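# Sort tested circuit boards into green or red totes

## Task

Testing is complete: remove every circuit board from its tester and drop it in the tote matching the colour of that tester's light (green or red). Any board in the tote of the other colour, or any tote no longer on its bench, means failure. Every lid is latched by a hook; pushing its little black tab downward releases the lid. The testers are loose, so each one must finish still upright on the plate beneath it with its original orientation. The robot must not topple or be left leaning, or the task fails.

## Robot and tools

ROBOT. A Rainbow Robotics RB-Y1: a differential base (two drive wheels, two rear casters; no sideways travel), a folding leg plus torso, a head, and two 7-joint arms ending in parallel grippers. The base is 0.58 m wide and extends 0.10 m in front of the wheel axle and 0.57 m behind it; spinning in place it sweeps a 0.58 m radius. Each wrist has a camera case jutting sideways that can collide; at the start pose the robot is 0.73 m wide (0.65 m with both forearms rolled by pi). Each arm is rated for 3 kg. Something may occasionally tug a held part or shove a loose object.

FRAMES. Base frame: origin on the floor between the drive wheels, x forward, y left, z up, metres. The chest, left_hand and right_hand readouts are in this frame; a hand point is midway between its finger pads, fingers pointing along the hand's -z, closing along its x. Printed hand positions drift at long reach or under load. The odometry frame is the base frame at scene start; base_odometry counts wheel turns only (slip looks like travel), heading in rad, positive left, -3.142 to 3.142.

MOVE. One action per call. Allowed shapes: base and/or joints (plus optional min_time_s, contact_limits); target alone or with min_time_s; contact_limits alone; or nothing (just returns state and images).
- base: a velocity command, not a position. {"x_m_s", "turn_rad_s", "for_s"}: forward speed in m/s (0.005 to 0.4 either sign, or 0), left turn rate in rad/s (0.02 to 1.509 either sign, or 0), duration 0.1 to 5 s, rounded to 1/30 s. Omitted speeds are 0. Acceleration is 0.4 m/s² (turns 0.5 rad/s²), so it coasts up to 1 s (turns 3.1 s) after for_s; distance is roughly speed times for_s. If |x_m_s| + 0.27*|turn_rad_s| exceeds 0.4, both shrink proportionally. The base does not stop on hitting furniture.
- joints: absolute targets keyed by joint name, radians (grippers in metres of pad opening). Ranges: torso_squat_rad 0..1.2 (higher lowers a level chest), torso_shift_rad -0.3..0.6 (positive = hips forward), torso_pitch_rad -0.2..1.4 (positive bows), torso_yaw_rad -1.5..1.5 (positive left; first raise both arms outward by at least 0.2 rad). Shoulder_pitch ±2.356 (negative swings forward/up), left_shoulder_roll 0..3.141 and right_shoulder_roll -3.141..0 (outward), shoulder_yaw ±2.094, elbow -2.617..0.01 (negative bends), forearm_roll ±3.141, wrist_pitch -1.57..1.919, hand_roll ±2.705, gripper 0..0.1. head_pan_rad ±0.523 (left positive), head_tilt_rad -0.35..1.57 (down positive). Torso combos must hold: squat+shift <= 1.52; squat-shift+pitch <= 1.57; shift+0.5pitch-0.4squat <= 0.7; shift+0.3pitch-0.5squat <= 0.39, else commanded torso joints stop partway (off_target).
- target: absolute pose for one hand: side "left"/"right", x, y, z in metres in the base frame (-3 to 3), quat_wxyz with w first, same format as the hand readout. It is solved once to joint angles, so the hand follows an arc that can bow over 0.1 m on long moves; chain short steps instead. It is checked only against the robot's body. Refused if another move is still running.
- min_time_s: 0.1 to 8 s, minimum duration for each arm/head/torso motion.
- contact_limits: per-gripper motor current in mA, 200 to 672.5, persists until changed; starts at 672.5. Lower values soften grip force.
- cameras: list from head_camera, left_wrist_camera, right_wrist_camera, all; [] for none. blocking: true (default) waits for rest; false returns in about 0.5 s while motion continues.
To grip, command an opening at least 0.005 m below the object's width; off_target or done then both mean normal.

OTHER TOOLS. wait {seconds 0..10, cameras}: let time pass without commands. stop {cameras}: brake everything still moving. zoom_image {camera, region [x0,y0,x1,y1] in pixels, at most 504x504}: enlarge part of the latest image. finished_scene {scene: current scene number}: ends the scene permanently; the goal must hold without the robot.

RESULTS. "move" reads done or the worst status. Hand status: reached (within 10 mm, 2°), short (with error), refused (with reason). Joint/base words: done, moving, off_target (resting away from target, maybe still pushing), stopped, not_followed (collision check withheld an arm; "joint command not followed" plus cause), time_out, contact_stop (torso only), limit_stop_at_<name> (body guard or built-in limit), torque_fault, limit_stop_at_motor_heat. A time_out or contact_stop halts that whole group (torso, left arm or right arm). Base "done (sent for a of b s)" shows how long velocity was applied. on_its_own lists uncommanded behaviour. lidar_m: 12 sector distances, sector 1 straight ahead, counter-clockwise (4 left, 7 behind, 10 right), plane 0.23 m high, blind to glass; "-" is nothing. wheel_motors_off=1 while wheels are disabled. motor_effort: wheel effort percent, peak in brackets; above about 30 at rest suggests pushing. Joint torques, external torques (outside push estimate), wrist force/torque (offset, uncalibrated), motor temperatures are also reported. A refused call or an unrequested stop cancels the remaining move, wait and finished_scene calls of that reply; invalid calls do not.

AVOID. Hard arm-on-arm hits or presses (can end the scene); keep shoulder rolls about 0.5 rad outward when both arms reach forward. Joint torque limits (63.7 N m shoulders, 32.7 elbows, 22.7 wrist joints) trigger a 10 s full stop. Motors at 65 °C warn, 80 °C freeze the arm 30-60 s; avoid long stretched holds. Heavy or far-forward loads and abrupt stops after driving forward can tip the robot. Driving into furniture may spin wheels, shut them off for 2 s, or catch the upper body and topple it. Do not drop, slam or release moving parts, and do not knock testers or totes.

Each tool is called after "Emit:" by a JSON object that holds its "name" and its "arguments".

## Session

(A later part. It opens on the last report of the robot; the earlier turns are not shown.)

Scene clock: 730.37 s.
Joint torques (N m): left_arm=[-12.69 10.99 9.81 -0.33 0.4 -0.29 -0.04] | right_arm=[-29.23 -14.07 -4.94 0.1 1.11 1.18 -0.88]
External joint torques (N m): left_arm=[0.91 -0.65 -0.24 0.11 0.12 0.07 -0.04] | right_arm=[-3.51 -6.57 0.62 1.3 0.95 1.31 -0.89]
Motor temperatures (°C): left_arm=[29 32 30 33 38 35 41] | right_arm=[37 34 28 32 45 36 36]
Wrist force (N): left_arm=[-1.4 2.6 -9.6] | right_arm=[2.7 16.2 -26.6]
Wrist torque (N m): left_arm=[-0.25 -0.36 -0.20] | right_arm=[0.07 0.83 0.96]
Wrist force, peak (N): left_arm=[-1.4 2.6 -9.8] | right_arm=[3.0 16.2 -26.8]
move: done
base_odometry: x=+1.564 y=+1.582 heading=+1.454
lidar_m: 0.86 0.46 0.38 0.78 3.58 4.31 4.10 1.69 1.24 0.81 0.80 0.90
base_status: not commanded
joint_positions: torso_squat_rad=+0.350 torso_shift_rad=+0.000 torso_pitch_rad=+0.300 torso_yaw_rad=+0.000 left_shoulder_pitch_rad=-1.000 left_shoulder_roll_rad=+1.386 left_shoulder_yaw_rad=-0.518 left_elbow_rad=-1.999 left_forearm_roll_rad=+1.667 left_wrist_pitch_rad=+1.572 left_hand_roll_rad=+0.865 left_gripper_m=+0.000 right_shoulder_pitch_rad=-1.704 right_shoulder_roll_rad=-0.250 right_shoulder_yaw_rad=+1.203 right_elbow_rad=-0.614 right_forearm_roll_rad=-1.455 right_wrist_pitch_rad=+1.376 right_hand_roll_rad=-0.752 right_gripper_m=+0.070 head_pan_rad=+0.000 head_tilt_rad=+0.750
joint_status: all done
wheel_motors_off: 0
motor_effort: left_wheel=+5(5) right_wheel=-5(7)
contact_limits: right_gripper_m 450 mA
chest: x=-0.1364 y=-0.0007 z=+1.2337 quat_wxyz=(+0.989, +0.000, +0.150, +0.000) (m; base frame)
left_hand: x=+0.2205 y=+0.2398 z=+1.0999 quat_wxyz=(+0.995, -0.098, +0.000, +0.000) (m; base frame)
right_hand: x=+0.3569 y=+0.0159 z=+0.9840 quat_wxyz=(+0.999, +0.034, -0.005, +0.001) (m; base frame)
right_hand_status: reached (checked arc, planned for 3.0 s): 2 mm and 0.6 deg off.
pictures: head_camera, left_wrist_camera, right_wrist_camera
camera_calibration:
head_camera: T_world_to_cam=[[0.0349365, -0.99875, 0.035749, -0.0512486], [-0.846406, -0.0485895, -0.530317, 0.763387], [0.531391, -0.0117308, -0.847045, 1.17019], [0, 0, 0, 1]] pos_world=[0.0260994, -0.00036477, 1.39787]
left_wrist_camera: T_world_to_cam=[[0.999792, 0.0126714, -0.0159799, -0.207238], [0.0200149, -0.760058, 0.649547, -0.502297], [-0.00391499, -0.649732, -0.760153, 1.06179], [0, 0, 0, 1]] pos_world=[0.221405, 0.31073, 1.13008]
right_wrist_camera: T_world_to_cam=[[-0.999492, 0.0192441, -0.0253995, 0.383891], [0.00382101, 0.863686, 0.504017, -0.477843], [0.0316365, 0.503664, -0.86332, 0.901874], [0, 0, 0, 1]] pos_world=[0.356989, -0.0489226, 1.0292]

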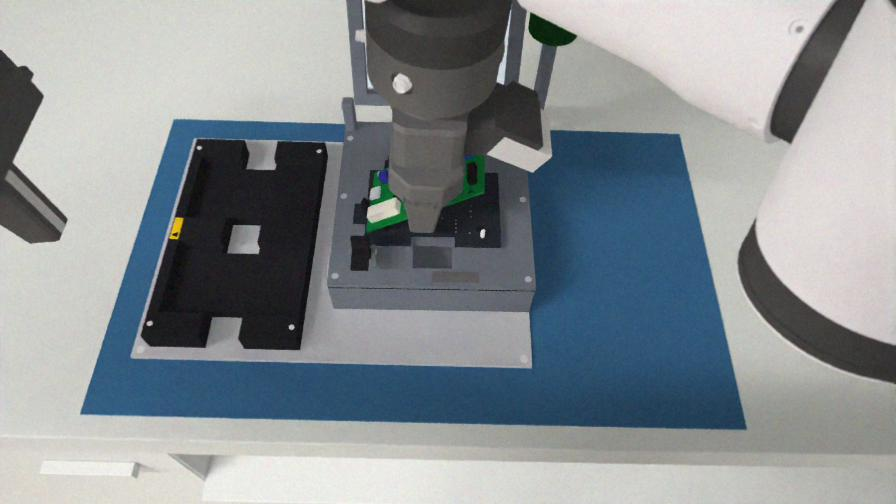

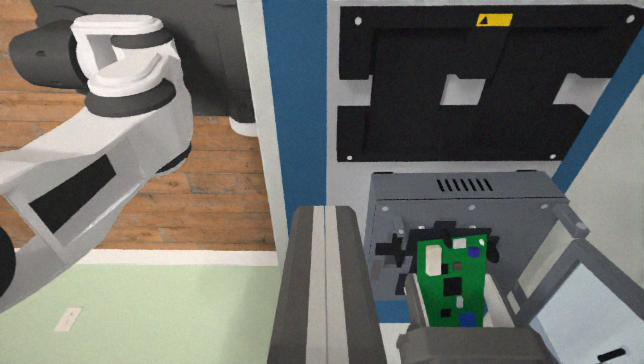

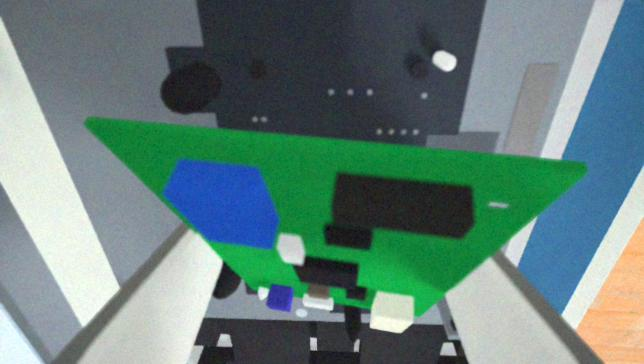

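Emit:
{"name": "move", "arguments": {"target": {"side":"right","x":0.35,"y":0.013,"z":1.06,"quat_wxyz":[0.9994,0.035,-0.005,0]}, "min_time_s": 4, "cameras": []}}

Emit:
{"name": "move", "arguments": {"target": {"side":"right","x":0.3,"y":-0.06,"z":1.15,"quat_wxyz":[0.9994,0.035,-0.005,0]}, "min_time_s": 4}}

Scene clock: 738.40 s.
Joint torques (N m): left_arm=[-12.51 10.96 10.3 -0.42 0.38 -0.21 -0.02] | right_arm=[-24.85 -9.9 -8.17 -1.34 -0.41 0.09 -0.33]
External joint torques (N m): left_arm=[1.09 -0.68 0.25 0.03 0.1 0.14 -0.01] | right_arm=[0.92 -1.56 -0.9 -0.36 -0.58 0.21 -0.33]
Motor temperatures (°C): left_arm=[29 32 30 33 38 35 41] | right_arm=[37 34 28 32 45 36 36]
Wrist force (N): left_arm=[-1.1 2.5 -9.7] | right_arm=[2.4 10.3 -12.7]
Wrist torque (N m): left_arm=[-0.24 -0.33 -0.21] | right_arm=[-0.01 0.87 0.51]
Wrist force, peak (N): left_arm=[-1.2 2.6 -9.9] | right_arm=[4.0 13.0 -32.0]
move: done
base_odometry: x=+1.564 y=+1.582 heading=+1.454
lidar_m: 0.86 0.46 0.38 0.78 3.57 4.31 4.10 1.69 1.25 0.80 0.78 0.90
base_status: not commanded
joint_positions: torso_squat_rad=+0.350 torso_shift_rad=+0.000 torso_pitch_rad=+0.300 torso_yaw_rad=+0.000 left_shoulder_pitch_rad=-1.000 left_shoulder_roll_rad=+1.386 left_shoulder_yaw_rad=-0.518 left_elbow_rad=-1.999 left_forearm_roll_rad=+1.667 left_wrist_pitch_rad=+1.572 left_hand_roll_rad=+0.865 left_gripper_m=+0.000 right_shoulder_pitch_rad=-1.798 right_shoulder_roll_rad=-0.382 right_shoulder_yaw_rad=+1.159 right_elbow_rad=-0.824 right_forearm_roll_rad=-1.504 right_wrist_pitch_rad=+1.527 right_hand_roll_rad=-0.865 right_gripper_m=+0.055 head_pan_rad=+0.000 head_tilt_rad=+0.750
joint_status: all done
wheel_motors_off: 0
on_its_own: right_gripper_m moved -0.015 to your old target +0.055
motor_effort: left_wheel=+5(6) right_wheel=-4(6)
contact_limits: right_gripper_m 450 mA
chest: x=-0.1366 y=-0.0007 z=+1.2337 quat_wxyz=(+0.989, +0.000, +0.149, +0.000) (m; base frame)
left_hand: x=+0.2203 y=+0.2398 z=+1.1000 quat_wxyz=(+0.995, -0.098, +0.000, +0.000) (m; base frame)
right_hand: x=+0.3499 y=+0.0127 z=+1.0595 quat_wxyz=(+1.000, +0.032, +0.000, +0.001) (m; base frame)
right_hand_status: reached (checked arc, planned for 4.0 s): 1 mm and 0.7 deg off.
pictures: none
No camera images: "cameras" was empty.

Scene clock: 742.73 s.
Joint torques (N m): left_arm=[-12.72 10.89 9.83 -0.4 0.45 -0.29 0.01] | right_arm=[-19.72 -9.35 -11.18 -0.36 -0.37 0.13 -0.36]
External joint torques (N m): left_arm=[0.88 -0.75 -0.23 0.05 0.17 0.06 0.01] | right_arm=[3.41 -1.37 -0.89 -0.36 -0.55 0.27 -0.36]
Motor temperatures (°C): left_arm=[29 32 30 33 38 35 41] | right_arm=[37 34 29 32 45 36 36]
Wrist force (N): left_arm=[-1.3 2.4 -9.4] | right_arm=[2.2 10.2 -12.9]
Wrist torque (N m): left_arm=[-0.21 -0.36 -0.19] | right_arm=[-0.01 0.84 0.52]
Wrist force, peak (N): left_arm=[-1.4 2.6 -9.8] | right_arm=[2.5 10.3 -13.4]
move: done
base_odometry: x=+1.564 y=+1.582 heading=+1.454
lidar_m: 0.85 0.47 0.38 0.78 3.57 4.31 4.09 1.69 1.24 0.80 0.80 0.90
base_status: not commanded
joint_positions: torso_squat_rad=+0.350 torso_shift_rad=+0.000 torso_pitch_rad=+0.300 torso_yaw_rad=+0.000 left_shoulder_pitch_rad=-1.000 left_shoulder_roll_rad=+1.386 left_shoulder_yaw_rad=-0.518 left_elbow_rad=-1.999 left_forearm_roll_rad=+1.667 left_wrist_pitch_rad=+1.572 left_hand_roll_rad=+0.865 left_gripper_m=+0.000 right_shoulder_pitch_rad=-1.789 right_shoulder_roll_rad=-0.797 right_shoulder_yaw_rad=+1.046 right_elbow_rad=-1.439 right_forearm_roll_rad=-1.626 right_wrist_pitch_rad=+1.693 right_hand_roll_rad=-1.103 right_gripper_m=+0.055 head_pan_rad=+0.000 head_tilt_rad=+0.750
joint_status: all done
wheel_motors_off: 0
motor_effort: left_wheel=+5(6) right_wheel=-4(6)
contact_limits: right_gripper_m 450 mA
chest: x=-0.1366 y=-0.0007 z=+1.2337 quat_wxyz=(+0.989, +0.000, +0.149, +0.000) (m; base frame)
left_hand: x=+0.2203 y=+0.2398 z=+1.1000 quat_wxyz=(+0.995, -0.098, +0.000, +0.000) (m; base frame)
right_hand: x=+0.3000 y=-0.0598 z=+1.1502 quat_wxyz=(+0.999, +0.035, -0.005, +0.000) (m; base frame)
right_hand_status: reached (checked arc, planned for 4.0 s): 0 mm and 0.0 deg off.
pictures: head_camera, left_wrist_camera, right_wrist_camera
camera_calibration:
head_camera: T_world_to_cam=[[0.0348719, -0.998751, 0.0357768, -0.0512857], [-0.846256, -0.0485529, -0.530559, 0.763562], [0.531634, -0.0117747, -0.846892, 1.17014], [0, 0, 0, 1]] pos_world=[0.0258708, -0.000370411, 1.39793]
left_wrist_camera: T_world_to_cam=[[0.999797, 0.0126167, -0.015692, -0.20741], [0.0197863, -0.760047, 0.649566, -0.50236], [-0.00373132, -0.649745, -0.760143, 1.06181], [0, 0, 0, 1]] pos_world=[0.22127, 0.310709, 1.13019]
right_wrist_camera: T_world_to_cam=[[-0.999449, 0.0210978, -0.0256065, 0.333022], [0.00525706, 0.862732, 0.505634, -0.498379], [0.0327593, 0.505221, -0.862368, 1.08398], [0, 0, 0, 1]] pos_world=[0.299948, -0.124708, 1.19531]

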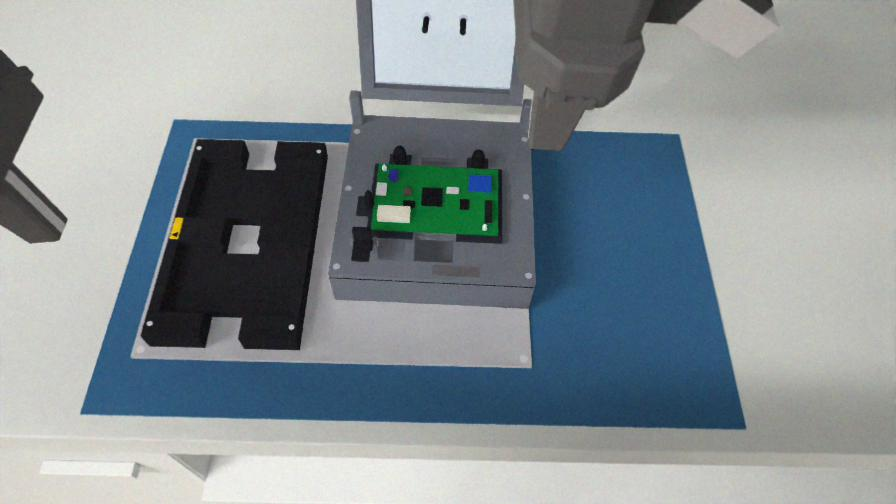

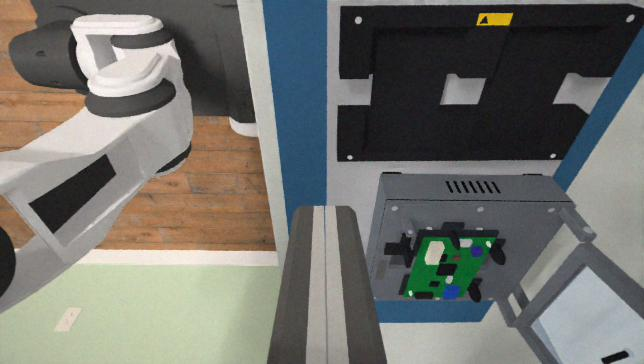

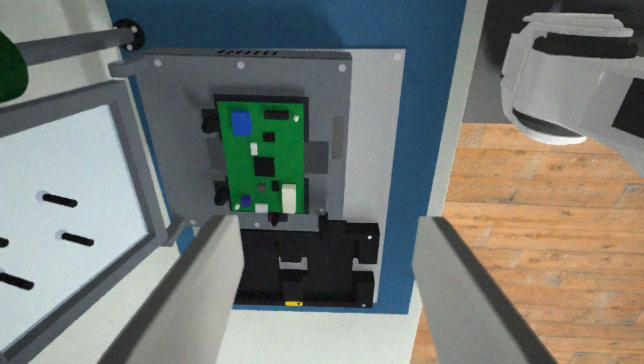

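Emit:
{"name": "zoom_image", "arguments": {"camera": "head_camera", "region": [330, 120, 540, 300]}}

Emit:
{"name": "zoom_image", "arguments": {"camera": "left_wrist_camera", "region": [360, 160, 600, 320]}}

Emit:
{"name": "zoom_image", "arguments": {"camera": "right_wrist_camera", "region": [150, 40, 380, 250]}}

Scaled by 2.400 from the camera's 896x504 image, which has a finer 1280x720 frame.

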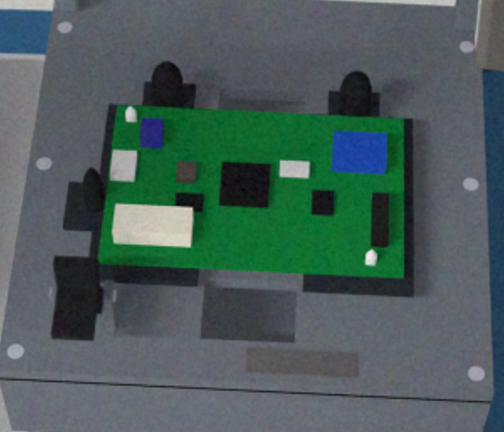

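Scaled by 2.100 from the camera's 644x364 image, which has a finer 920x520 frame.

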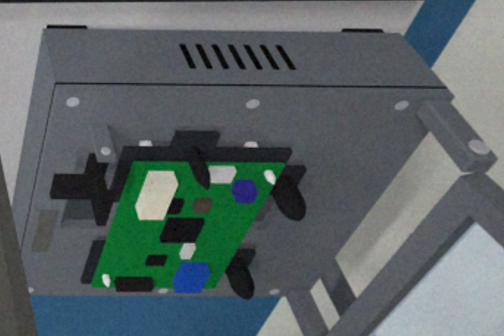

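Scaled by 2.191 from the camera's 644x364 image, which has a finer 1265x715 frame.

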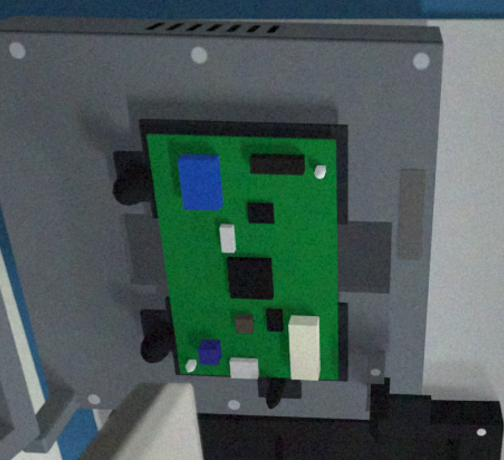

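Emit:
{"name": "move", "arguments": {"target": {"side":"right","x":0.37,"y":0.0,"z":1.05,"quat_wxyz":[0.9994,0.0,0.0,0]}, "min_time_s": 3, "cameras": ["right_wrist_camera","head_camera"]}}

Emit:
{"name": "zoom_image", "arguments": {"camera": "right_wrist_camera", "region": [100, 30, 560, 364]}}

Scene clock: 774.53 s.
Joint torques (N m): left_arm=[-12.47 11.16 10.1 -0.31 0.49 -0.29 -0.05] | right_arm=[-25.26 -6.34 -3.89 0.13 0.29 -0.32 0.19]
External joint torques (N m): left_arm=[1.13 -0.47 0.04 0.13 0.21 0.06 -0.05] | right_arm=[0.98 2.34 1.07 1.03 0.03 -0.29 0.19]
Motor temperatures (°C): left_arm=[29 32 30 33 38 35 41] | right_arm=[37 34 29 32 45 36 36]
Wrist force (N): left_arm=[-1.4 2.5 -9.6] | right_arm=[2.1 11.0 -12.8]
Wrist torque (N m): left_arm=[-0.23 -0.36 -0.19] | right_arm=[-0.09 0.83 0.51]
Wrist force, peak (N): left_arm=[-1.3 2.6 -10.0] | right_arm=[2.4 11.1 -13.1]
move: done
base_odometry: x=+1.564 y=+1.582 heading=+1.454
lidar_m: 0.85 0.46 0.38 0.79 3.58 4.31 4.09 1.69 1.25 0.81 0.79 0.89
base_status: not commanded
joint_positions: torso_squat_rad=+0.350 torso_shift_rad=+0.000 torso_pitch_rad=+0.300 torso_yaw_rad=+0.000 left_shoulder_pitch_rad=-1.000 left_shoulder_roll_rad=+1.386 left_shoulder_yaw_rad=-0.518 left_elbow_rad=-1.999 left_forearm_roll_rad=+1.667 left_wrist_pitch_rad=+1.572 left_hand_roll_rad=+0.865 left_gripper_m=+0.000 right_shoulder_pitch_rad=-1.834 right_shoulder_roll_rad=-0.268 right_shoulder_yaw_rad=+1.168 right_elbow_rad=-0.545 right_forearm_roll_rad=-1.464 right_wrist_pitch_rad=+1.535 right_hand_roll_rad=-0.711 right_gripper_m=+0.055 head_pan_rad=+0.000 head_tilt_rad=+0.750
joint_status: all done
wheel_motors_off: 0
motor_effort: left_wheel=+4(6) right_wheel=-5(6)
contact_limits: right_gripper_m 450 mA
chest: x=-0.1366 y=-0.0007 z=+1.2337 quat_wxyz=(+0.989, +0.000, +0.149, +0.000) (m; base frame)
left_hand: x=+0.2203 y=+0.2398 z=+1.1000 quat_wxyz=(+0.995, -0.098, +0.000, +0.000) (m; base frame)
right_hand: x=+0.3693 y=-0.0004 z=+1.0501 quat_wxyz=(+1.000, +0.002, -0.004, -0.001) (m; base frame)
right_hand_status: reached (checked arc, planned for 3.0 s): 1 mm and 0.5 deg off.
pictures: head_camera, right_wrist_camera
camera_calibration:
head_camera: T_world_to_cam=[[0.0348708, -0.998751, 0.0357769, -0.0512862], [-0.846256, -0.048552, -0.530559, 0.763562], [0.531634, -0.0117754, -0.846892, 1.17014], [0, 0, 0, 1]] pos_world=[0.0258706, -0.000370744, 1.39793]
right_wrist_camera: T_world_to_cam=[[-0.999467, 0.0213752, -0.0246935, 0.397536], [0.00805528, 0.894058, 0.447879, -0.439742], [0.0316509, 0.447441, -0.893753, 0.998727], [0, 0, 0, 1]] pos_world=[0.369256, -0.0622141, 1.09938]

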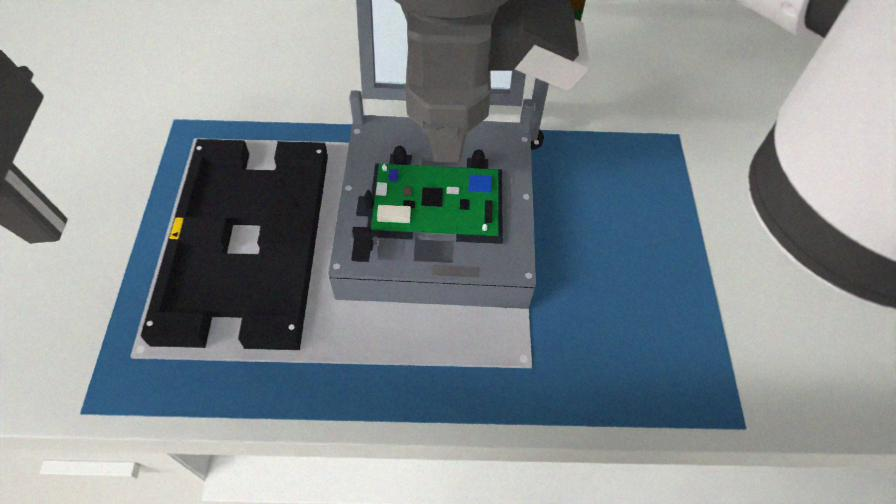

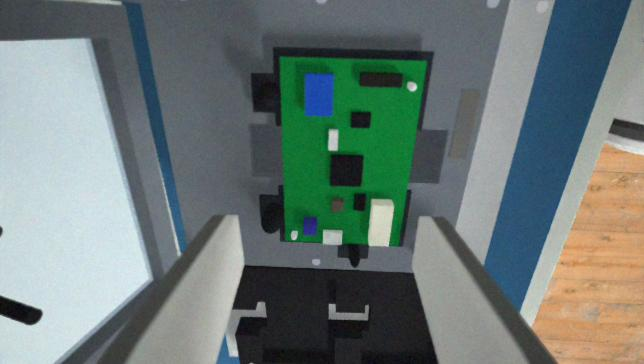

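Scaled by 1.096 from the camera's 644x364 image, which has a finer 1265x715 frame.

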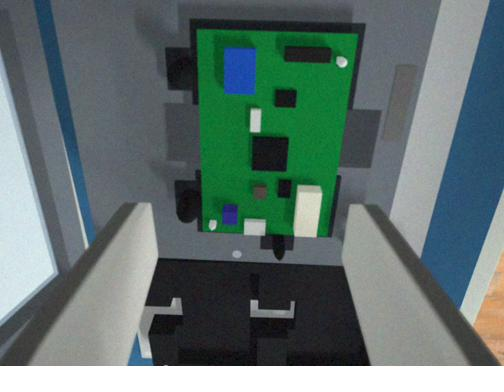

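Emit:
{"name": "move", "arguments": {"joints": {"right_gripper_m":0.1}, "contact_limits": {"right_gripper_m": 672.5}, "cameras": []}}

Emit:
{"name": "move", "arguments": {"target": {"side":"right","x":0.3605,"y":0.016,"z":0.985,"quat_wxyz":[1,0.0,0.0,0]}, "min_time_s": 3, "cameras": ["right_wrist_camera"]}}

Emit:
{"name": "zoom_image", "arguments": {"camera": "right_wrist_camera", "region": [100, 30, 560, 364]}}

Scene clock: 791.70 s.
Joint torques (N m): left_arm=[-12.56 10.9 9.98 -0.53 0.44 -0.37 -0.06] | right_arm=[-25.19 -6.49 -3.71 0.14 0.28 -0.34 0.24]
External joint torques (N m): left_arm=[1.04 -0.73 -0.07 -0.09 0.16 -0.02 -0.05] | right_arm=[1.05 2.18 1.25 1.04 0.03 -0.31 0.24]
Motor temperatures (°C): left_arm=[29 32 30 33 38 35 41] | right_arm=[37 34 29 32 45 36 36]
Wrist force (N): left_arm=[-1.3 2.4 -9.7] | right_arm=[2.3 10.4 -12.9]
Wrist torque (N m): left_arm=[-0.23 -0.35 -0.20] | right_arm=[-0.01 0.86 0.51]
Wrist force, peak (N): left_arm=[-1.2 2.2 -10.0] | right_arm=[2.2 11.0 -13.2]
move: done
base_odometry: x=+1.564 y=+1.582 heading=+1.454
lidar_m: 0.86 0.46 0.38 0.79 3.57 4.30 4.10 1.69 1.25 0.81 0.80 0.90
base_status: not commanded
joint_positions: torso_squat_rad=+0.350 torso_shift_rad=+0.000 torso_pitch_rad=+0.300 torso_yaw_rad=+0.000 left_shoulder_pitch_rad=-1.000 left_shoulder_roll_rad=+1.386 left_shoulder_yaw_rad=-0.518 left_elbow_rad=-1.999 left_forearm_roll_rad=+1.667 left_wrist_pitch_rad=+1.572 left_hand_roll_rad=+0.865 left_gripper_m=+0.000 right_shoulder_pitch_rad=-1.834 right_shoulder_roll_rad=-0.268 right_shoulder_yaw_rad=+1.168 right_elbow_rad=-0.545 right_forearm_roll_rad=-1.464 right_wrist_pitch_rad=+1.535 right_hand_roll_rad=-0.711 right_gripper_m=+0.099 head_pan_rad=+0.000 head_tilt_rad=+0.750
joint_status: all done
wheel_motors_off: 0
motor_effort: left_wheel=+4(6) right_wheel=-4(5)
contact_limits: right_gripper_m 672.5 mA
chest: x=-0.1366 y=-0.0007 z=+1.2337 quat_wxyz=(+0.989, +0.000, +0.149, +0.000) (m; base frame)
left_hand: x=+0.2203 y=+0.2398 z=+1.1000 quat_wxyz=(+0.995, -0.098, +0.000, +0.000) (m; base frame)
right_hand: x=+0.3693 y=-0.0004 z=+1.0501 quat_wxyz=(+1.000, +0.002, -0.004, -0.001) (m; base frame)
pictures: none
No camera images: "cameras" was empty.

Scene clock: 795.03 s.
Joint torques (N m): left_arm=[-12.63 10.8 10.18 -0.38 0.41 -0.31 -0.08] | right_arm=[-21.86 -5.45 -2.09 0.16 0.37 -0.41 0.26]
External joint torques (N m): left_arm=[0.97 -0.83 0.13 0.07 0.13 0.05 -0.08] | right_arm=[3.76 2.26 1.22 1.12 0.11 -0.37 0.26]
Motor temperatures (°C): left_arm=[29 32 30 33 38 35 41] | right_arm=[37 34 29 32 45 36 36]
Wrist force (N): left_arm=[-1.2 2.5 -9.5] | right_arm=[2.2 10.7 -12.8]
Wrist torque (N m): left_arm=[-0.25 -0.34 -0.20] | right_arm=[-0.04 0.84 0.51]
Wrist force, peak (N): left_arm=[-1.3 2.6 -9.9] | right_arm=[2.1 10.7 -13.3]
move: done
base_odometry: x=+1.564 y=+1.582 heading=+1.454
lidar_m: 0.85 0.46 0.38 0.79 3.57 4.30 4.09 1.70 1.24 0.81 0.79 0.89
base_status: not commanded
joint_positions: torso_squat_rad=+0.350 torso_shift_rad=+0.000 torso_pitch_rad=+0.300 torso_yaw_rad=+0.000 left_shoulder_pitch_rad=-1.000 left_shoulder_roll_rad=+1.386 left_shoulder_yaw_rad=-0.518 left_elbow_rad=-1.999 left_forearm_roll_rad=+1.667 left_wrist_pitch_rad=+1.572 left_hand_roll_rad=+0.865 left_gripper_m=+0.000 right_shoulder_pitch_rad=-1.761 right_shoulder_roll_rad=-0.119 right_shoulder_yaw_rad=+1.198 right_elbow_rad=-0.363 right_forearm_roll_rad=-1.432 right_wrist_pitch_rad=+1.405 right_hand_roll_rad=-0.654 right_gripper_m=+0.099 head_pan_rad=+0.000 head_tilt_rad=+0.750
joint_status: all done
wheel_motors_off: 0
motor_effort: left_wheel=+5(7) right_wheel=-3(6)
contact_limits: right_gripper_m 672.5 mA
chest: x=-0.1366 y=-0.0007 z=+1.2337 quat_wxyz=(+0.989, +0.000, +0.149, +0.000) (m; base frame)
left_hand: x=+0.2203 y=+0.2398 z=+1.1000 quat_wxyz=(+0.995, -0.098, +0.000, +0.000) (m; base frame)
right_hand: x=+0.3601 y=+0.0156 z=+0.9854 quat_wxyz=(+1.000, +0.003, -0.005, +0.000) (m; base frame)
right_hand_status: reached (checked arc, planned for 3.0 s): 1 mm and 0.7 deg off.
pictures: right_wrist_camera
camera_calibration:
right_wrist_camera: T_world_to_cam=[[-0.999402, 0.0211032, -0.0273869, 0.388988], [0.00657721, 0.893694, 0.448628, -0.425165], [0.0339431, 0.44818, -0.893299, 0.932775], [0, 0, 0, 1]] pos_world=[0.35989, -0.046293, 1.03464]

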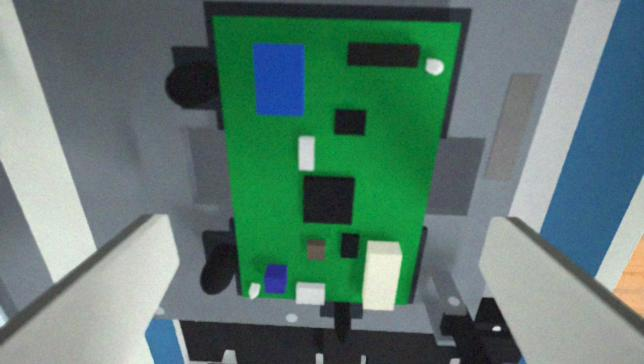

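Scaled by 1.096 from the camera's 644x364 image, which has a finer 1265x715 frame.

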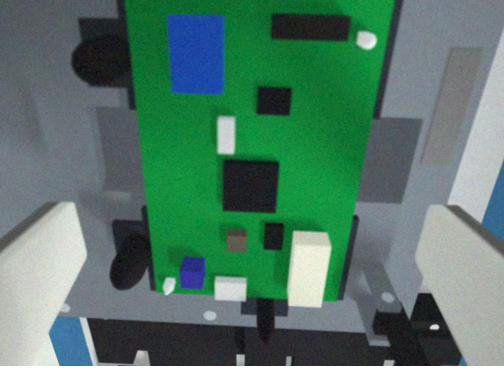

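Emit:
{"name": "move", "arguments": {"target": {"side":"right","x":0.361,"y":0.016,"z":0.950,"quat_wxyz":[1,0.0,0.0,0]}, "min_time_s": 2, "cameras": []}}

Emit:
{"name": "move", "arguments": {"joints": {"right_gripper_m":0.05}, "cameras": []}}

Emit:
{"name": "move", "arguments": {"target": {"side":"right","x":0.361,"y":0.016,"z":0.962,"quat_wxyz":[1,0.0,0.0,0]}, "min_time_s": 2}}

Scene clock: 804.73 s.
Joint torques (N m): left_arm=[-12.69 10.87 10.09 -0.37 0.46 -0.28 0.04] | right_arm=[-21.97 -1.61 -2.38 -1.25 -0.98 -1.09 0.09]
External joint torques (N m): left_arm=[0.91 -0.77 0.03 0.07 0.18 0.07 0.04] | right_arm=[3.28 5.42 0.08 -0.31 -1.23 -0.98 0.08]
Motor temperatures (°C): left_arm=[29 32 30 33 38 35 41] | right_arm=[37 34 29 32 45 36 36]
Wrist force (N): left_arm=[-1.6 2.5 -9.5] | right_arm=[2.7 5.3 -12.5]
Wrist torque (N m): left_arm=[-0.23 -0.36 -0.20] | right_arm=[-0.20 0.84 0.80]
Wrist force, peak (N): left_arm=[-1.2 2.4 -9.9] | right_arm=[2.2 10.8 -13.1]
move: short
base_odometry: x=+1.564 y=+1.582 heading=+1.454
lidar_m: 0.86 0.47 0.37 0.79 3.57 4.30 4.10 1.68 1.23 0.80 0.80 0.90
base_status: not commanded
joint_positions: torso_squat_rad=+0.350 torso_shift_rad=+0.000 torso_pitch_rad=+0.300 torso_yaw_rad=+0.000 left_shoulder_pitch_rad=-1.000 left_shoulder_roll_rad=+1.386 left_shoulder_yaw_rad=-0.518 left_elbow_rad=-1.999 left_forearm_roll_rad=+1.667 left_wrist_pitch_rad=+1.572 left_hand_roll_rad=+0.865 left_gripper_m=+0.000 right_shoulder_pitch_rad=-1.711 right_shoulder_roll_rad=-0.060 right_shoulder_yaw_rad=+1.210 right_elbow_rad=-0.267 right_forearm_roll_rad=-1.415 right_wrist_pitch_rad=+1.304 right_hand_roll_rad=-0.606 right_gripper_m=+0.099 head_pan_rad=+0.000 head_tilt_rad=+0.750
joint_status: all done
wheel_motors_off: 0
motor_effort: left_wheel=+6(7) right_wheel=-4(6)
contact_limits: right_gripper_m 672.5 mA
chest: x=-0.1367 y=-0.0008 z=+1.2337 quat_wxyz=(+0.989, +0.000, +0.149, +0.000) (m; base frame)
left_hand: x=+0.2203 y=+0.2397 z=+1.1001 quat_wxyz=(+0.995, -0.098, +0.000, +0.000) (m; base frame)
right_hand: x=+0.3610 y=+0.0150 z=+0.9506 quat_wxyz=(+1.000, +0.009, -0.019, -0.001) (m; base frame)
right_hand_status: short (checked arc, as near as the solve gets, planned for 2.0 s): 1 mm and 2.4 deg off. The place is met; only the turn is off.
pictures: none
No camera images: "cameras" was empty.

Scene clock: 805.80 s.
Joint torques (N m): left_arm=[-12.71 10.99 10.01 -0.25 0.47 -0.26 -0.03] | right_arm=[-23.39 -1.96 -3.05 -2.97 -1.35 -1.24 0.67]
External joint torques (N m): left_arm=[0.89 -0.65 -0.04 0.19 0.19 0.1 -0.03] | right_arm=[1.85 5.07 -0.61 -2.03 -1.62 -1.13 0.67]
Motor temperatures (°C): left_arm=[29 32 30 33 38 35 41] | right_arm=[37 34 29 32 45 36 36]
Wrist force (N): left_arm=[-1.3 2.4 -9.6] | right_arm=[3.0 3.6 -12.4]
Wrist torque (N m): left_arm=[-0.23 -0.34 -0.20] | right_arm=[-0.29 1.05 -0.44]
Wrist force, peak (N): left_arm=[-0.7 2.7 -9.9] | right_arm=[4.7 4.3 -15.2]
move: off_target
base_odometry: x=+1.564 y=+1.582 heading=+1.454
lidar_m: 0.85 0.46 0.38 0.78 3.57 4.31 4.10 1.69 1.24 0.80 0.79 0.90
base_status: not commanded
joint_positions: torso_squat_rad=+0.350 torso_shift_rad=+0.000 torso_pitch_rad=+0.300 torso_yaw_rad=+0.000 left_shoulder_pitch_rad=-1.000 left_shoulder_roll_rad=+1.386 left_shoulder_yaw_rad=-0.518 left_elbow_rad=-1.999 left_forearm_roll_rad=+1.667 left_wrist_pitch_rad=+1.572 left_hand_roll_rad=+0.865 left_gripper_m=+0.000 right_shoulder_pitch_rad=-1.710 right_shoulder_roll_rad=-0.060 right_shoulder_yaw_rad=+1.210 right_elbow_rad=-0.266 right_forearm_roll_rad=-1.415 right_wrist_pitch_rad=+1.304 right_hand_roll_rad=-0.606 right_gripper_m=+0.071 head_pan_rad=+0.000 head_tilt_rad=+0.750
joint_status: right_gripper_m off_target (ended at +0.071, target +0.050)
wheel_motors_off: 0
motor_effort: left_wheel=+5(6) right_wheel=-4(5)
contact_limits: right_gripper_m 672.5 mA
chest: x=-0.1367 y=-0.0008 z=+1.2337 quat_wxyz=(+0.989, +0.000, +0.149, +0.000) (m; base frame)
left_hand: x=+0.2204 y=+0.2397 z=+1.1000 quat_wxyz=(+0.995, -0.098, +0.000, +0.000) (m; base frame)
right_hand: x=+0.3610 y=+0.0147 z=+0.9504 quat_wxyz=(+1.000, +0.009, -0.019, -0.001) (m; base frame)
pictures: none
No camera images: "cameras" was empty.

Scene clock: 808.13 s.
Joint torques (N m): left_arm=[-12.69 11.14 10.01 -0.43 0.44 -0.28 -0.01] | right_arm=[-25.65 -7.97 -4.24 -1.76 -0.58 -0.53 0.38]
External joint torques (N m): left_arm=[0.91 -0.5 -0.05 0.01 0.16 0.07 -0.01] | right_arm=[-0.31 -0.69 -1.79 -0.83 -0.84 -0.45 0.38]
Motor temperatures (°C): left_arm=[29 32 30 33 38 35 41] | right_arm=[37 34 29 32 45 36 36]
Wrist force (N): left_arm=[-1.5 2.4 -9.7] | right_arm=[0.8 8.0 -13.6]
Wrist torque (N m): left_arm=[-0.23 -0.38 -0.20] | right_arm=[-0.11 0.88 0.51]
Wrist force, peak (N): left_arm=[-1.6 2.5 -9.8] | right_arm=[4.1 9.0 -32.2]
move: done
base_odometry: x=+1.564 y=+1.582 heading=+1.454
lidar_m: 0.85 0.46 0.38 0.79 3.57 4.32 4.09 1.69 1.24 0.80 0.79 0.90
base_status: not commanded
joint_positions: torso_squat_rad=+0.350 torso_shift_rad=+0.000 torso_pitch_rad=+0.300 torso_yaw_rad=+0.000 left_shoulder_pitch_rad=-1.000 left_shoulder_roll_rad=+1.386 left_shoulder_yaw_rad=-0.518 left_elbow_rad=-1.999 left_forearm_roll_rad=+1.667 left_wrist_pitch_rad=+1.572 left_hand_roll_rad=+0.865 left_gripper_m=+0.000 right_shoulder_pitch_rad=-1.733 right_shoulder_roll_rad=-0.064 right_shoulder_yaw_rad=+1.204 right_elbow_rad=-0.267 right_forearm_roll_rad=-1.423 right_wrist_pitch_rad=+1.338 right_hand_roll_rad=-0.605 right_gripper_m=+0.070 head_pan_rad=+0.000 head_tilt_rad=+0.750
joint_status: all done
wheel_motors_off: 0
motor_effort: left_wheel=+2(7) right_wheel=-4(6)
contact_limits: right_gripper_m 672.5 mA
chest: x=-0.1366 y=-0.0008 z=+1.2337 quat_wxyz=(+0.989, +0.000, +0.149, +0.000) (m; base frame)
left_hand: x=+0.2204 y=+0.2397 z=+1.1000 quat_wxyz=(+0.995, -0.098, +0.000, +0.000) (m; base frame)
right_hand: x=+0.3604 y=+0.0156 z=+0.9618 quat_wxyz=(+1.000, +0.006, -0.013, +0.000) (m; base frame)
right_hand_status: reached (checked arc, as near as the solve gets, planned for 2.0 s): 1 mm and 1.7 deg off.
pictures: head_camera, left_wrist_camera, right_wrist_camera
camera_calibration:
head_camera: T_world_to_cam=[[0.034737, -0.998757, 0.0357324, -0.0513164], [-0.846285, -0.0484145, -0.530526, 0.763524], [0.531597, -0.0118109, -0.846915, 1.17016], [0, 0, 0, 1]] pos_world=[0.0258896, -0.000466378, 1.39793]
left_wrist_camera: T_world_to_cam=[[0.999798, 0.0124806, -0.0157301, -0.207375], [0.0197074, -0.760079, 0.649532, -0.502377], [-0.0038496, -0.649711, -0.760172, 1.06179], [0, 0, 0, 1]] pos_world=[0.221321, 0.310598, 1.13019]
right_wrist_camera: T_world_to_cam=[[-0.998861, 0.0207489, -0.0429632, 0.403459], [-0.00109995, 0.890232, 0.455506, -0.418385], [0.0476984, 0.455035, -0.889195, 0.902671], [0, 0, 0, 1]] pos_world=[0.359483, -0.0466584, 1.01056]

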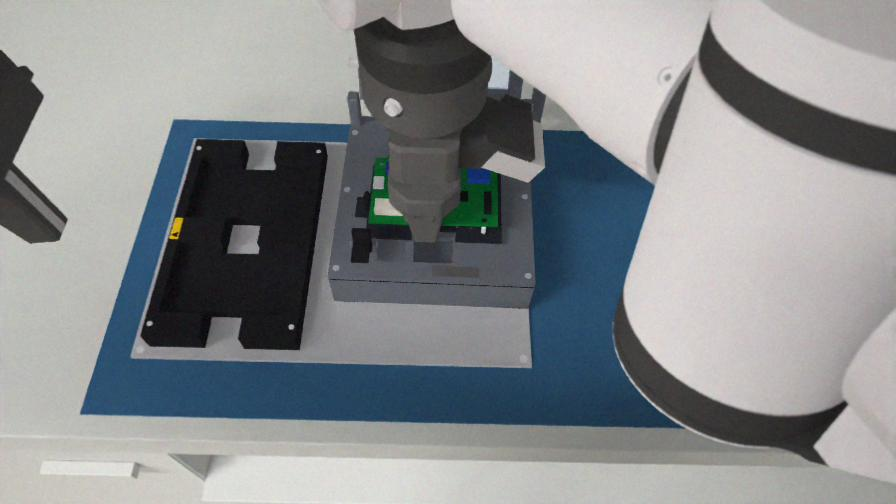

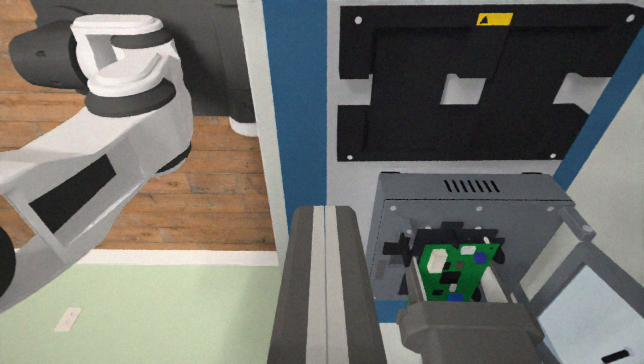

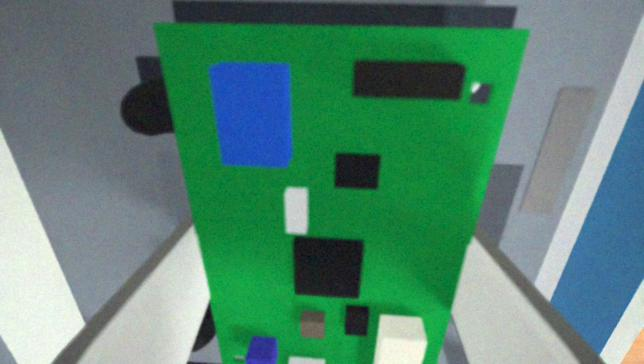

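Emit:
{"name": "move", "arguments": {"target": {"side":"right","x":0.36,"y":0.014,"z":0.985,"quat_wxyz":[1,0.0,0.0,0]}, "min_time_s": 3, "cameras": ["right_wrist_camera","head_camera"]}}

Emit:
{"name": "move", "arguments": {"target": {"side":"right","x":0.35,"y":0.0,"z":1.06,"quat_wxyz":[1,0.0,0.0,0]}, "min_time_s": 5, "cameras": ["right_wrist_camera","head_camera"]}}

Scene clock: 816.37 s.
Joint torques (N m): left_arm=[-12.57 10.98 10 -0.26 0.52 -0.29 -0.02] | right_arm=[-24.88 -9.57 -3.57 -1.09 -0.33 0.16 0.4]
External joint torques (N m): left_arm=[1.03 -0.66 -0.05 0.19 0.24 0.06 -0.02] | right_arm=[0.65 -1.8 -1.11 -0.19 -0.58 0.19 0.4]
Motor temperatures (°C): left_arm=[29 32 30 33 38 35 41] | right_arm=[37 34 29 32 45 36 36]
Wrist force (N): left_arm=[-1.2 2.4 -9.4] | right_arm=[1.9 10.4 -13.4]
Wrist torque (N m): left_arm=[-0.22 -0.34 -0.20] | right_arm=[-0.02 0.80 0.50]
Wrist force, peak (N): left_arm=[-1.5 2.7 -9.9] | right_arm=[2.2 10.9 -13.6]
move: done
base_odometry: x=+1.564 y=+1.582 heading=+1.454
lidar_m: 0.86 0.46 0.38 0.78 3.57 4.32 4.09 1.69 1.25 0.80 0.79 0.90
base_status: not commanded
joint_positions: torso_squat_rad=+0.350 torso_shift_rad=+0.000 torso_pitch_rad=+0.300 torso_yaw_rad=+0.000 left_shoulder_pitch_rad=-1.000 left_shoulder_roll_rad=+1.386 left_shoulder_yaw_rad=-0.518 left_elbow_rad=-1.999 left_forearm_roll_rad=+1.667 left_wrist_pitch_rad=+1.572 left_hand_roll_rad=+0.865 left_gripper_m=+0.000 right_shoulder_pitch_rad=-1.777 right_shoulder_roll_rad=-0.078 right_shoulder_yaw_rad=+1.191 right_elbow_rad=-0.267 right_forearm_roll_rad=-1.438 right_wrist_pitch_rad=+1.407 right_hand_roll_rad=-0.601 right_gripper_m=+0.070 head_pan_rad=+0.000 head_tilt_rad=+0.750
joint_status: all done
wheel_motors_off: 0
motor_effort: left_wheel=+4(5) right_wheel=-3(6)
contact_limits: right_gripper_m 672.5 mA
chest: x=-0.1366 y=-0.0008 z=+1.2337 quat_wxyz=(+0.989, +0.001, +0.149, +0.000) (m; base frame)
left_hand: x=+0.2204 y=+0.2397 z=+1.1000 quat_wxyz=(+0.995, -0.098, +0.000, +0.000) (m; base frame)
right_hand: x=+0.3597 y=+0.0140 z=+0.9849 quat_wxyz=(+1.000, +0.001, -0.001, +0.000) (m; base frame)
right_hand_status: reached (checked arc, planned for 3.0 s): 0 mm and 0.2 deg off.
pictures: head_camera, right_wrist_camera
camera_calibration:
head_camera: T_world_to_cam=[[0.034777, -0.998757, 0.0357198, -0.0512955], [-0.846283, -0.0484417, -0.530527, 0.763525], [0.531597, -0.0117789, -0.846915, 1.17016], [0, 0, 0, 1]] pos_world=[0.0258896, -0.000462037, 1.39793]
right_wrist_camera: T_world_to_cam=[[-0.999604, 0.0200289, -0.0197821, 0.381228], [0.0091325, 0.895423, 0.445122, -0.421013], [0.0266287, 0.444765, -0.895251, 0.937622], [0, 0, 0, 1]] pos_world=[0.359955, -0.0476726, 1.03435]

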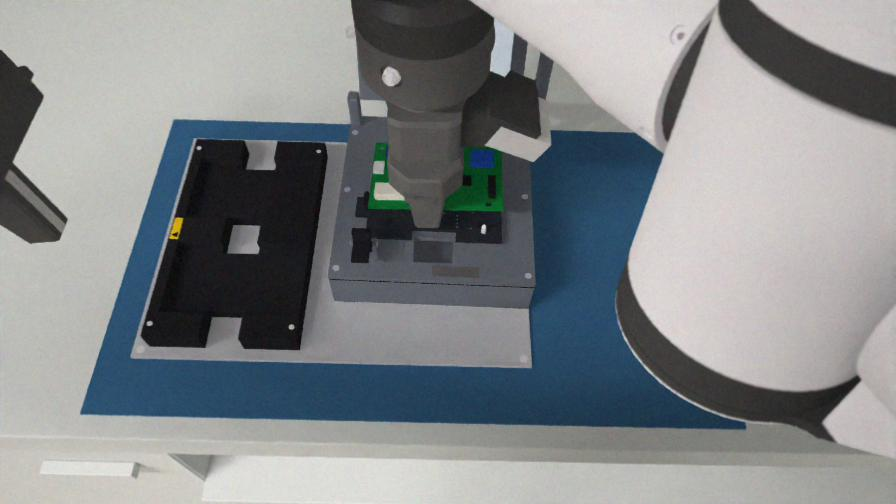

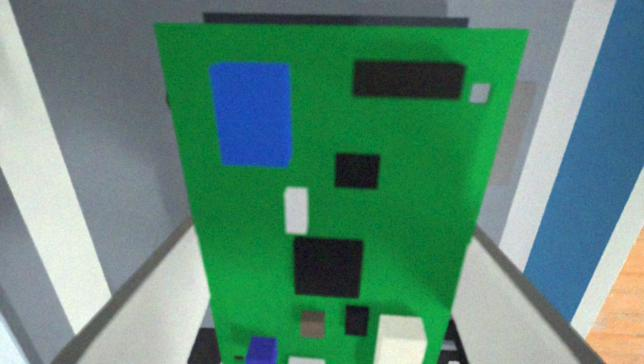

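Scene clock: 821.70 s.
Joint torques (N m): left_arm=[-12.69 10.91 10.02 -0.26 0.46 -0.29 0.06] | right_arm=[-25.23 -9.87 -7.94 -1.25 -0.29 0.26 -0.35]
External joint torques (N m): left_arm=[0.91 -0.73 -0.03 0.18 0.18 0.06 0.06] | right_arm=[0.56 -1.49 -1.01 -0.26 -0.53 0.26 -0.35]
Motor temperatures (°C): left_arm=[29 32 30 33 38 35 41] | right_arm=[37 34 29 32 45 36 36]
Wrist force (N): left_arm=[-1.4 2.6 -9.6] | right_arm=[2.2 10.7 -13.3]
Wrist torque (N m): left_arm=[-0.24 -0.35 -0.19] | right_arm=[-0.04 0.87 0.51]
Wrist force, peak (N): left_arm=[-1.4 2.7 -10.0] | right_arm=[2.2 10.9 -13.7]
move: done
base_odometry: x=+1.564 y=+1.582 heading=+1.454
lidar_m: 0.85 0.47 0.38 0.79 3.57 4.31 4.10 1.69 1.25 0.80 0.80 0.89
base_status: not commanded
joint_positions: torso_squat_rad=+0.350 torso_shift_rad=+0.000 torso_pitch_rad=+0.300 torso_yaw_rad=+0.000 left_shoulder_pitch_rad=-1.000 left_shoulder_roll_rad=+1.386 left_shoulder_yaw_rad=-0.518 left_elbow_rad=-1.999 left_forearm_roll_rad=+1.667 left_wrist_pitch_rad=+1.572 left_hand_roll_rad=+0.865 left_gripper_m=+0.000 right_shoulder_pitch_rad=-1.805 right_shoulder_roll_rad=-0.366 right_shoulder_yaw_rad=+1.155 right_elbow_rad=-0.795 right_forearm_roll_rad=-1.465 right_wrist_pitch_rad=+1.584 right_hand_roll_rad=-0.855 right_gripper_m=+0.070 head_pan_rad=+0.000 head_tilt_rad=+0.750
joint_status: all done
wheel_motors_off: 0
motor_effort: left_wheel=+2(6) right_wheel=-2(6)
contact_limits: right_gripper_m 672.5 mA
chest: x=-0.1366 y=-0.0008 z=+1.2337 quat_wxyz=(+0.989, +0.001, +0.149, +0.000) (m; base frame)
left_hand: x=+0.2204 y=+0.2397 z=+1.1000 quat_wxyz=(+0.995, -0.098, +0.000, +0.000) (m; base frame)
right_hand: x=+0.3495 y=+0.0001 z=+1.0599 quat_wxyz=(+1.000, -0.001, +0.003, +0.001) (m; base frame)
right_hand_status: reached (checked arc, planned for 5.0 s): 1 mm and 0.4 deg off.
pictures: head_camera, right_wrist_camera
camera_calibration:
head_camera: T_world_to_cam=[[0.0347787, -0.998757, 0.0357194, -0.0512947], [-0.846283, -0.0484429, -0.530527, 0.763525], [0.531598, -0.0117777, -0.846915, 1.17016], [0, 0, 0, 1]] pos_world=[0.0258896, -0.000461783, 1.39793]
right_wrist_camera: T_world_to_cam=[[-0.999764, 0.0191776, -0.0102235, 0.362689], [0.0126864, 0.896958, 0.441934, -0.439735], [0.0176453, 0.4417, -0.896989, 1.01622], [0, 0, 0, 1]] pos_world=[0.350251, -0.0613958, 1.10958]

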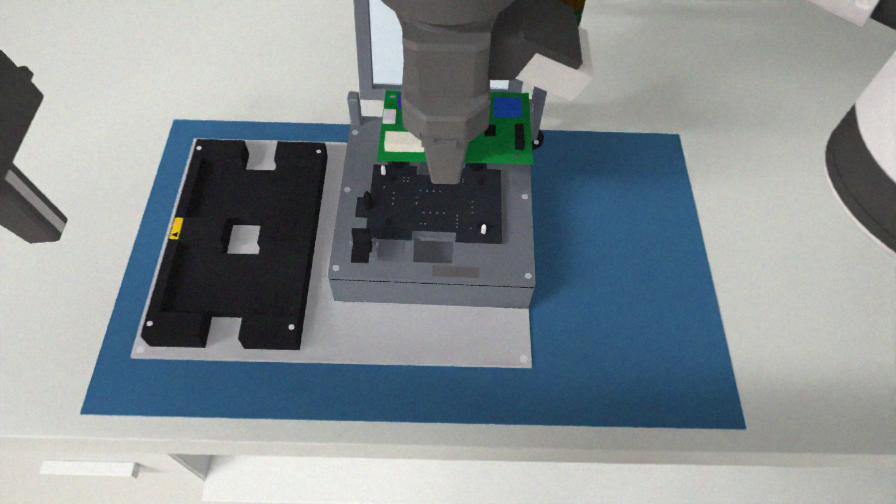

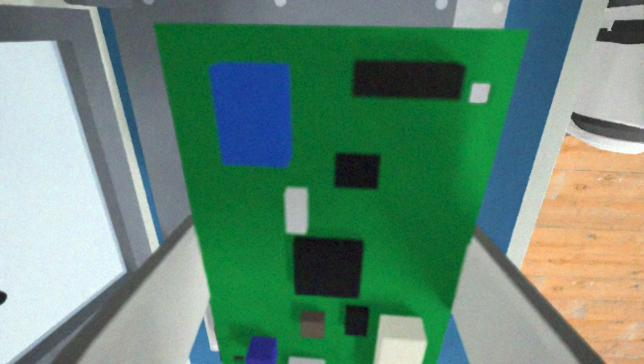

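Emit:
{"name": "move", "arguments": {"target": {"side":"right","x":0.3,"y":-0.06,"z":1.12,"quat_wxyz":[1,0.0,0.0,0]}, "min_time_s": 3, "cameras": []}}

Emit:
{"name": "move", "arguments": {"base": {"x_m_s":-0.2,"for_s":3}, "cameras": []}}

Emit:
{"name": "move", "arguments": {"base": {"turn_rad_s":0.6,"for_s":4.07}}}

Scene clock: 837.50 s.
Joint torques (N m): left_arm=[-12.62 10.84 10.2 -0.44 0.41 -0.28 -0.11] | right_arm=[-20.27 -9.31 -10.95 -0.78 -0.3 0.17 -0.31]
External joint torques (N m): left_arm=[0.97 -0.79 0.14 0 0.13 0.07 -0.11] | right_arm=[3.15 -1.36 -0.79 -0.37 -0.54 0.17 -0.31]
Motor temperatures (°C): left_arm=[29 32 30 33 38 35 41] | right_arm=[37 34 29 32 45 36 36]
Wrist force (N): left_arm=[-1.4 2.4 -9.6] | right_arm=[2.3 10.7 -13.2]
Wrist torque (N m): left_arm=[-0.22 -0.37 -0.21] | right_arm=[-0.02 0.86 0.52]
Wrist force, peak (N): left_arm=[-1.5 2.6 -9.9] | right_arm=[2.5 10.8 -13.7]
move: done
base_odometry: x=+1.564 y=+1.582 heading=+1.454
lidar_m: 0.86 0.47 0.38 0.79 3.57 4.31 4.10 1.68 1.24 0.80 0.80 0.90
base_status: not commanded
joint_positions: torso_squat_rad=+0.350 torso_shift_rad=+0.000 torso_pitch_rad=+0.300 torso_yaw_rad=+0.000 left_shoulder_pitch_rad=-1.000 left_shoulder_roll_rad=+1.386 left_shoulder_yaw_rad=-0.518 left_elbow_rad=-1.999 left_forearm_roll_rad=+1.667 left_wrist_pitch_rad=+1.572 left_hand_roll_rad=+0.865 left_gripper_m=+0.000 right_shoulder_pitch_rad=-1.752 right_shoulder_roll_rad=-0.734 right_shoulder_yaw_rad=+1.069 right_elbow_rad=-1.413 right_forearm_roll_rad=-1.551 right_wrist_pitch_rad=+1.713 right_hand_roll_rad=-1.110 right_gripper_m=+0.070 head_pan_rad=+0.000 head_tilt_rad=+0.750
joint_status: all done
wheel_motors_off: 0
motor_effort: left_wheel=+5(6) right_wheel=-3(5)
contact_limits: right_gripper_m 672.5 mA
chest: x=-0.1366 y=-0.0008 z=+1.2337 quat_wxyz=(+0.989, +0.001, +0.149, +0.000) (m; base frame)
left_hand: x=+0.2204 y=+0.2397 z=+1.1000 quat_wxyz=(+0.995, -0.098, +0.000, +0.000) (m; base frame)
right_hand: x=+0.3000 y=-0.0598 z=+1.1202 quat_wxyz=(+1.000, +0.000, +0.000, +0.000) (m; base frame)
right_hand_status: reached (checked arc, planned for 3.0 s): 0 mm and 0.0 deg off.
pictures: none
No camera images: "cameras" was empty.

Scene clock: 841.33 s.
Joint torques (N m): left_arm=[-12.68 11.13 10.12 -0.27 0.48 -0.32 -0.06] | right_arm=[-20.86 -8.8 -10.53 -0.15 -0.06 0.08 -0.24]
External joint torques (N m): left_arm=[0.92 -0.51 0.07 0.17 0.2 0.03 -0.06] | right_arm=[2.57 -0.84 -0.37 0.26 -0.3 0.08 -0.24]
Motor temperatures (°C): left_arm=[29 32 30 33 38 35 41] | right_arm=[37 34 29 32 45 36 36]
Wrist force (N): left_arm=[-1.3 2.5 -9.5] | right_arm=[2.3 10.6 -13.5]
Wrist torque (N m): left_arm=[-0.24 -0.34 -0.20] | right_arm=[-0.02 0.84 0.53]
Wrist force, peak (N): left_arm=[-1.7 2.6 -10.0] | right_arm=[2.8 10.8 -13.7]
move: done
base_odometry: x=+1.494 y=+0.986 heading=+1.455
lidar_m: 1.31 0.87 1.12 3.44 3.58 3.62 3.49 1.68 1.24 1.19 1.14 1.08
base_status: done (sent for 3 of 3 s)
joint_positions: torso_squat_rad=+0.350 torso_shift_rad=+0.000 torso_pitch_rad=+0.300 torso_yaw_rad=+0.000 left_shoulder_pitch_rad=-1.000 left_shoulder_roll_rad=+1.386 left_shoulder_yaw_rad=-0.518 left_elbow_rad=-1.999 left_forearm_roll_rad=+1.667 left_wrist_pitch_rad=+1.572 left_hand_roll_rad=+0.865 left_gripper_m=+0.000 right_shoulder_pitch_rad=-1.752 right_shoulder_roll_rad=-0.734 right_shoulder_yaw_rad=+1.069 right_elbow_rad=-1.413 right_forearm_roll_rad=-1.551 right_wrist_pitch_rad=+1.713 right_hand_roll_rad=-1.110 right_gripper_m=+0.070 head_pan_rad=+0.000 head_tilt_rad=+0.750
joint_status: not commanded
wheel_motors_off: 0
motor_effort: left_wheel=+5(20) right_wheel=-2(24)
contact_limits: right_gripper_m 672.5 mA
chest: x=-0.1367 y=-0.0008 z=+1.2337 quat_wxyz=(+0.989, +0.001, +0.149, +0.000) (m; base frame)
left_hand: x=+0.2203 y=+0.2397 z=+1.1001 quat_wxyz=(+0.995, -0.098, +0.000, +0.000) (m; base frame)
right_hand: x=+0.2999 y=-0.0598 z=+1.1202 quat_wxyz=(+1.000, +0.000, +0.000, +0.000) (m; base frame)
pictures: none
No camera images: "cameras" was empty.

Scene clock: 846.90 s.
Joint torques (N m): left_arm=[-12.62 11.17 10.19 -0.43 0.51 -0.26 -0.13] | right_arm=[-21.01 -8.65 -10.52 -0.39 -0.02 0.08 -0.22]
External joint torques (N m): left_arm=[0.98 -0.47 0.14 0.01 0.24 0.1 -0.12] | right_arm=[2.41 -0.7 -0.36 0.01 -0.25 0.08 -0.22]
Motor temperatures (°C): left_arm=[29 32 30 33 38 35 41] | right_arm=[37 34 29 32 45 36 36]
Wrist force (N): left_arm=[-1.4 2.5 -9.8] | right_arm=[2.2 10.5 -13.5]
Wrist torque (N m): left_arm=[-0.24 -0.36 -0.19] | right_arm=[-0.03 0.85 0.53]
Wrist force, peak (N): left_arm=[-1.3 2.7 -9.9] | right_arm=[2.2 10.9 -13.7]
move: done
base_odometry: x=+1.494 y=+0.986 heading=-2.389
lidar_m: 3.91 3.49 2.05 1.29 1.16 1.17 1.09 1.48 0.90 1.00 2.61 3.46
base_status: done (sent for 4.07 of 4.07 s)
joint_positions: torso_squat_rad=+0.350 torso_shift_rad=+0.000 torso_pitch_rad=+0.300 torso_yaw_rad=+0.000 left_shoulder_pitch_rad=-1.000 left_shoulder_roll_rad=+1.386 left_shoulder_yaw_rad=-0.518 left_elbow_rad=-1.999 left_forearm_roll_rad=+1.667 left_wrist_pitch_rad=+1.572 left_hand_roll_rad=+0.865 left_gripper_m=+0.000 right_shoulder_pitch_rad=-1.752 right_shoulder_roll_rad=-0.734 right_shoulder_yaw_rad=+1.069 right_elbow_rad=-1.413 right_forearm_roll_rad=-1.551 right_wrist_pitch_rad=+1.713 right_hand_roll_rad=-1.110 right_gripper_m=+0.070 head_pan_rad=+0.000 head_tilt_rad=+0.750
joint_status: not commanded
wheel_motors_off: 0
motor_effort: left_wheel=+0(26) right_wheel=+3(26)
contact_limits: right_gripper_m 672.5 mA
chest: x=-0.1367 y=-0.0008 z=+1.2337 quat_wxyz=(+0.989, +0.000, +0.149, +0.000) (m; base frame)
left_hand: x=+0.2203 y=+0.2398 z=+1.1001 quat_wxyz=(+0.995, -0.098, +0.000, +0.000) (m; base frame)
right_hand: x=+0.3000 y=-0.0598 z=+1.1202 quat_wxyz=(+1.000, +0.000, +0.000, +0.000) (m; base frame)
pictures: head_camera, left_wrist_camera, right_wrist_camera
camera_calibration:
head_camera: T_world_to_cam=[[0.0348192, -0.998754, 0.0357505, -0.0512952], [-0.846209, -0.0484954, -0.53064, 0.763644], [0.531712, -0.0117759, -0.846843, 1.17011], [0, 0, 0, 1]] pos_world=[0.0258247, -0.000418929, 1.39796]
left_wrist_camera: T_world_to_cam=[[0.999799, 0.0125684, -0.0155972, -0.207496], [0.0196879, -0.760069, 0.649545, -0.502377], [-0.00369121, -0.649721, -0.760163, 1.06183], [0, 0, 0, 1]] pos_world=[0.221265, 0.310659, 1.13024]
right_wrist_camera: T_world_to_cam=[[-0.999659, 0.0196996, -0.0171451, 0.322712], [0.0100403, 0.895953, 0.444036, -0.413642], [0.0241085, 0.443712, -0.895845, 1.09453], [0, 0, 0, 1]] pos_world=[0.300368, -0.121408, 1.16973]

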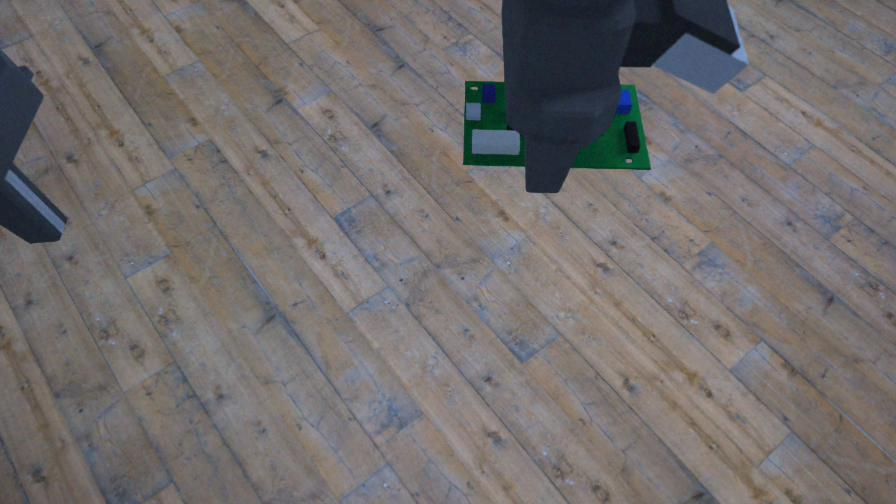

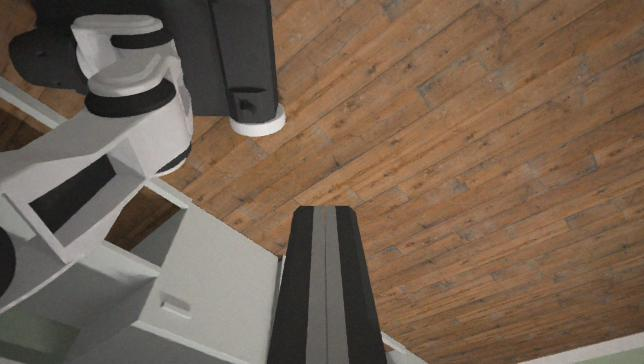

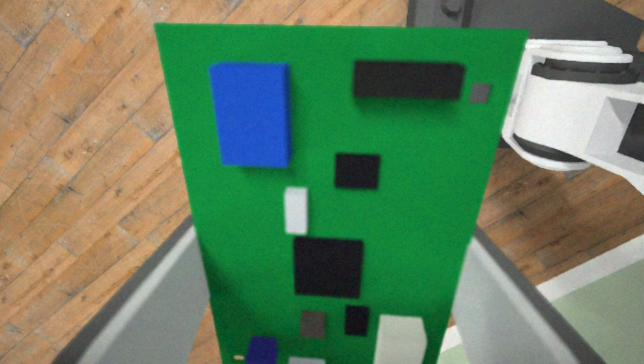

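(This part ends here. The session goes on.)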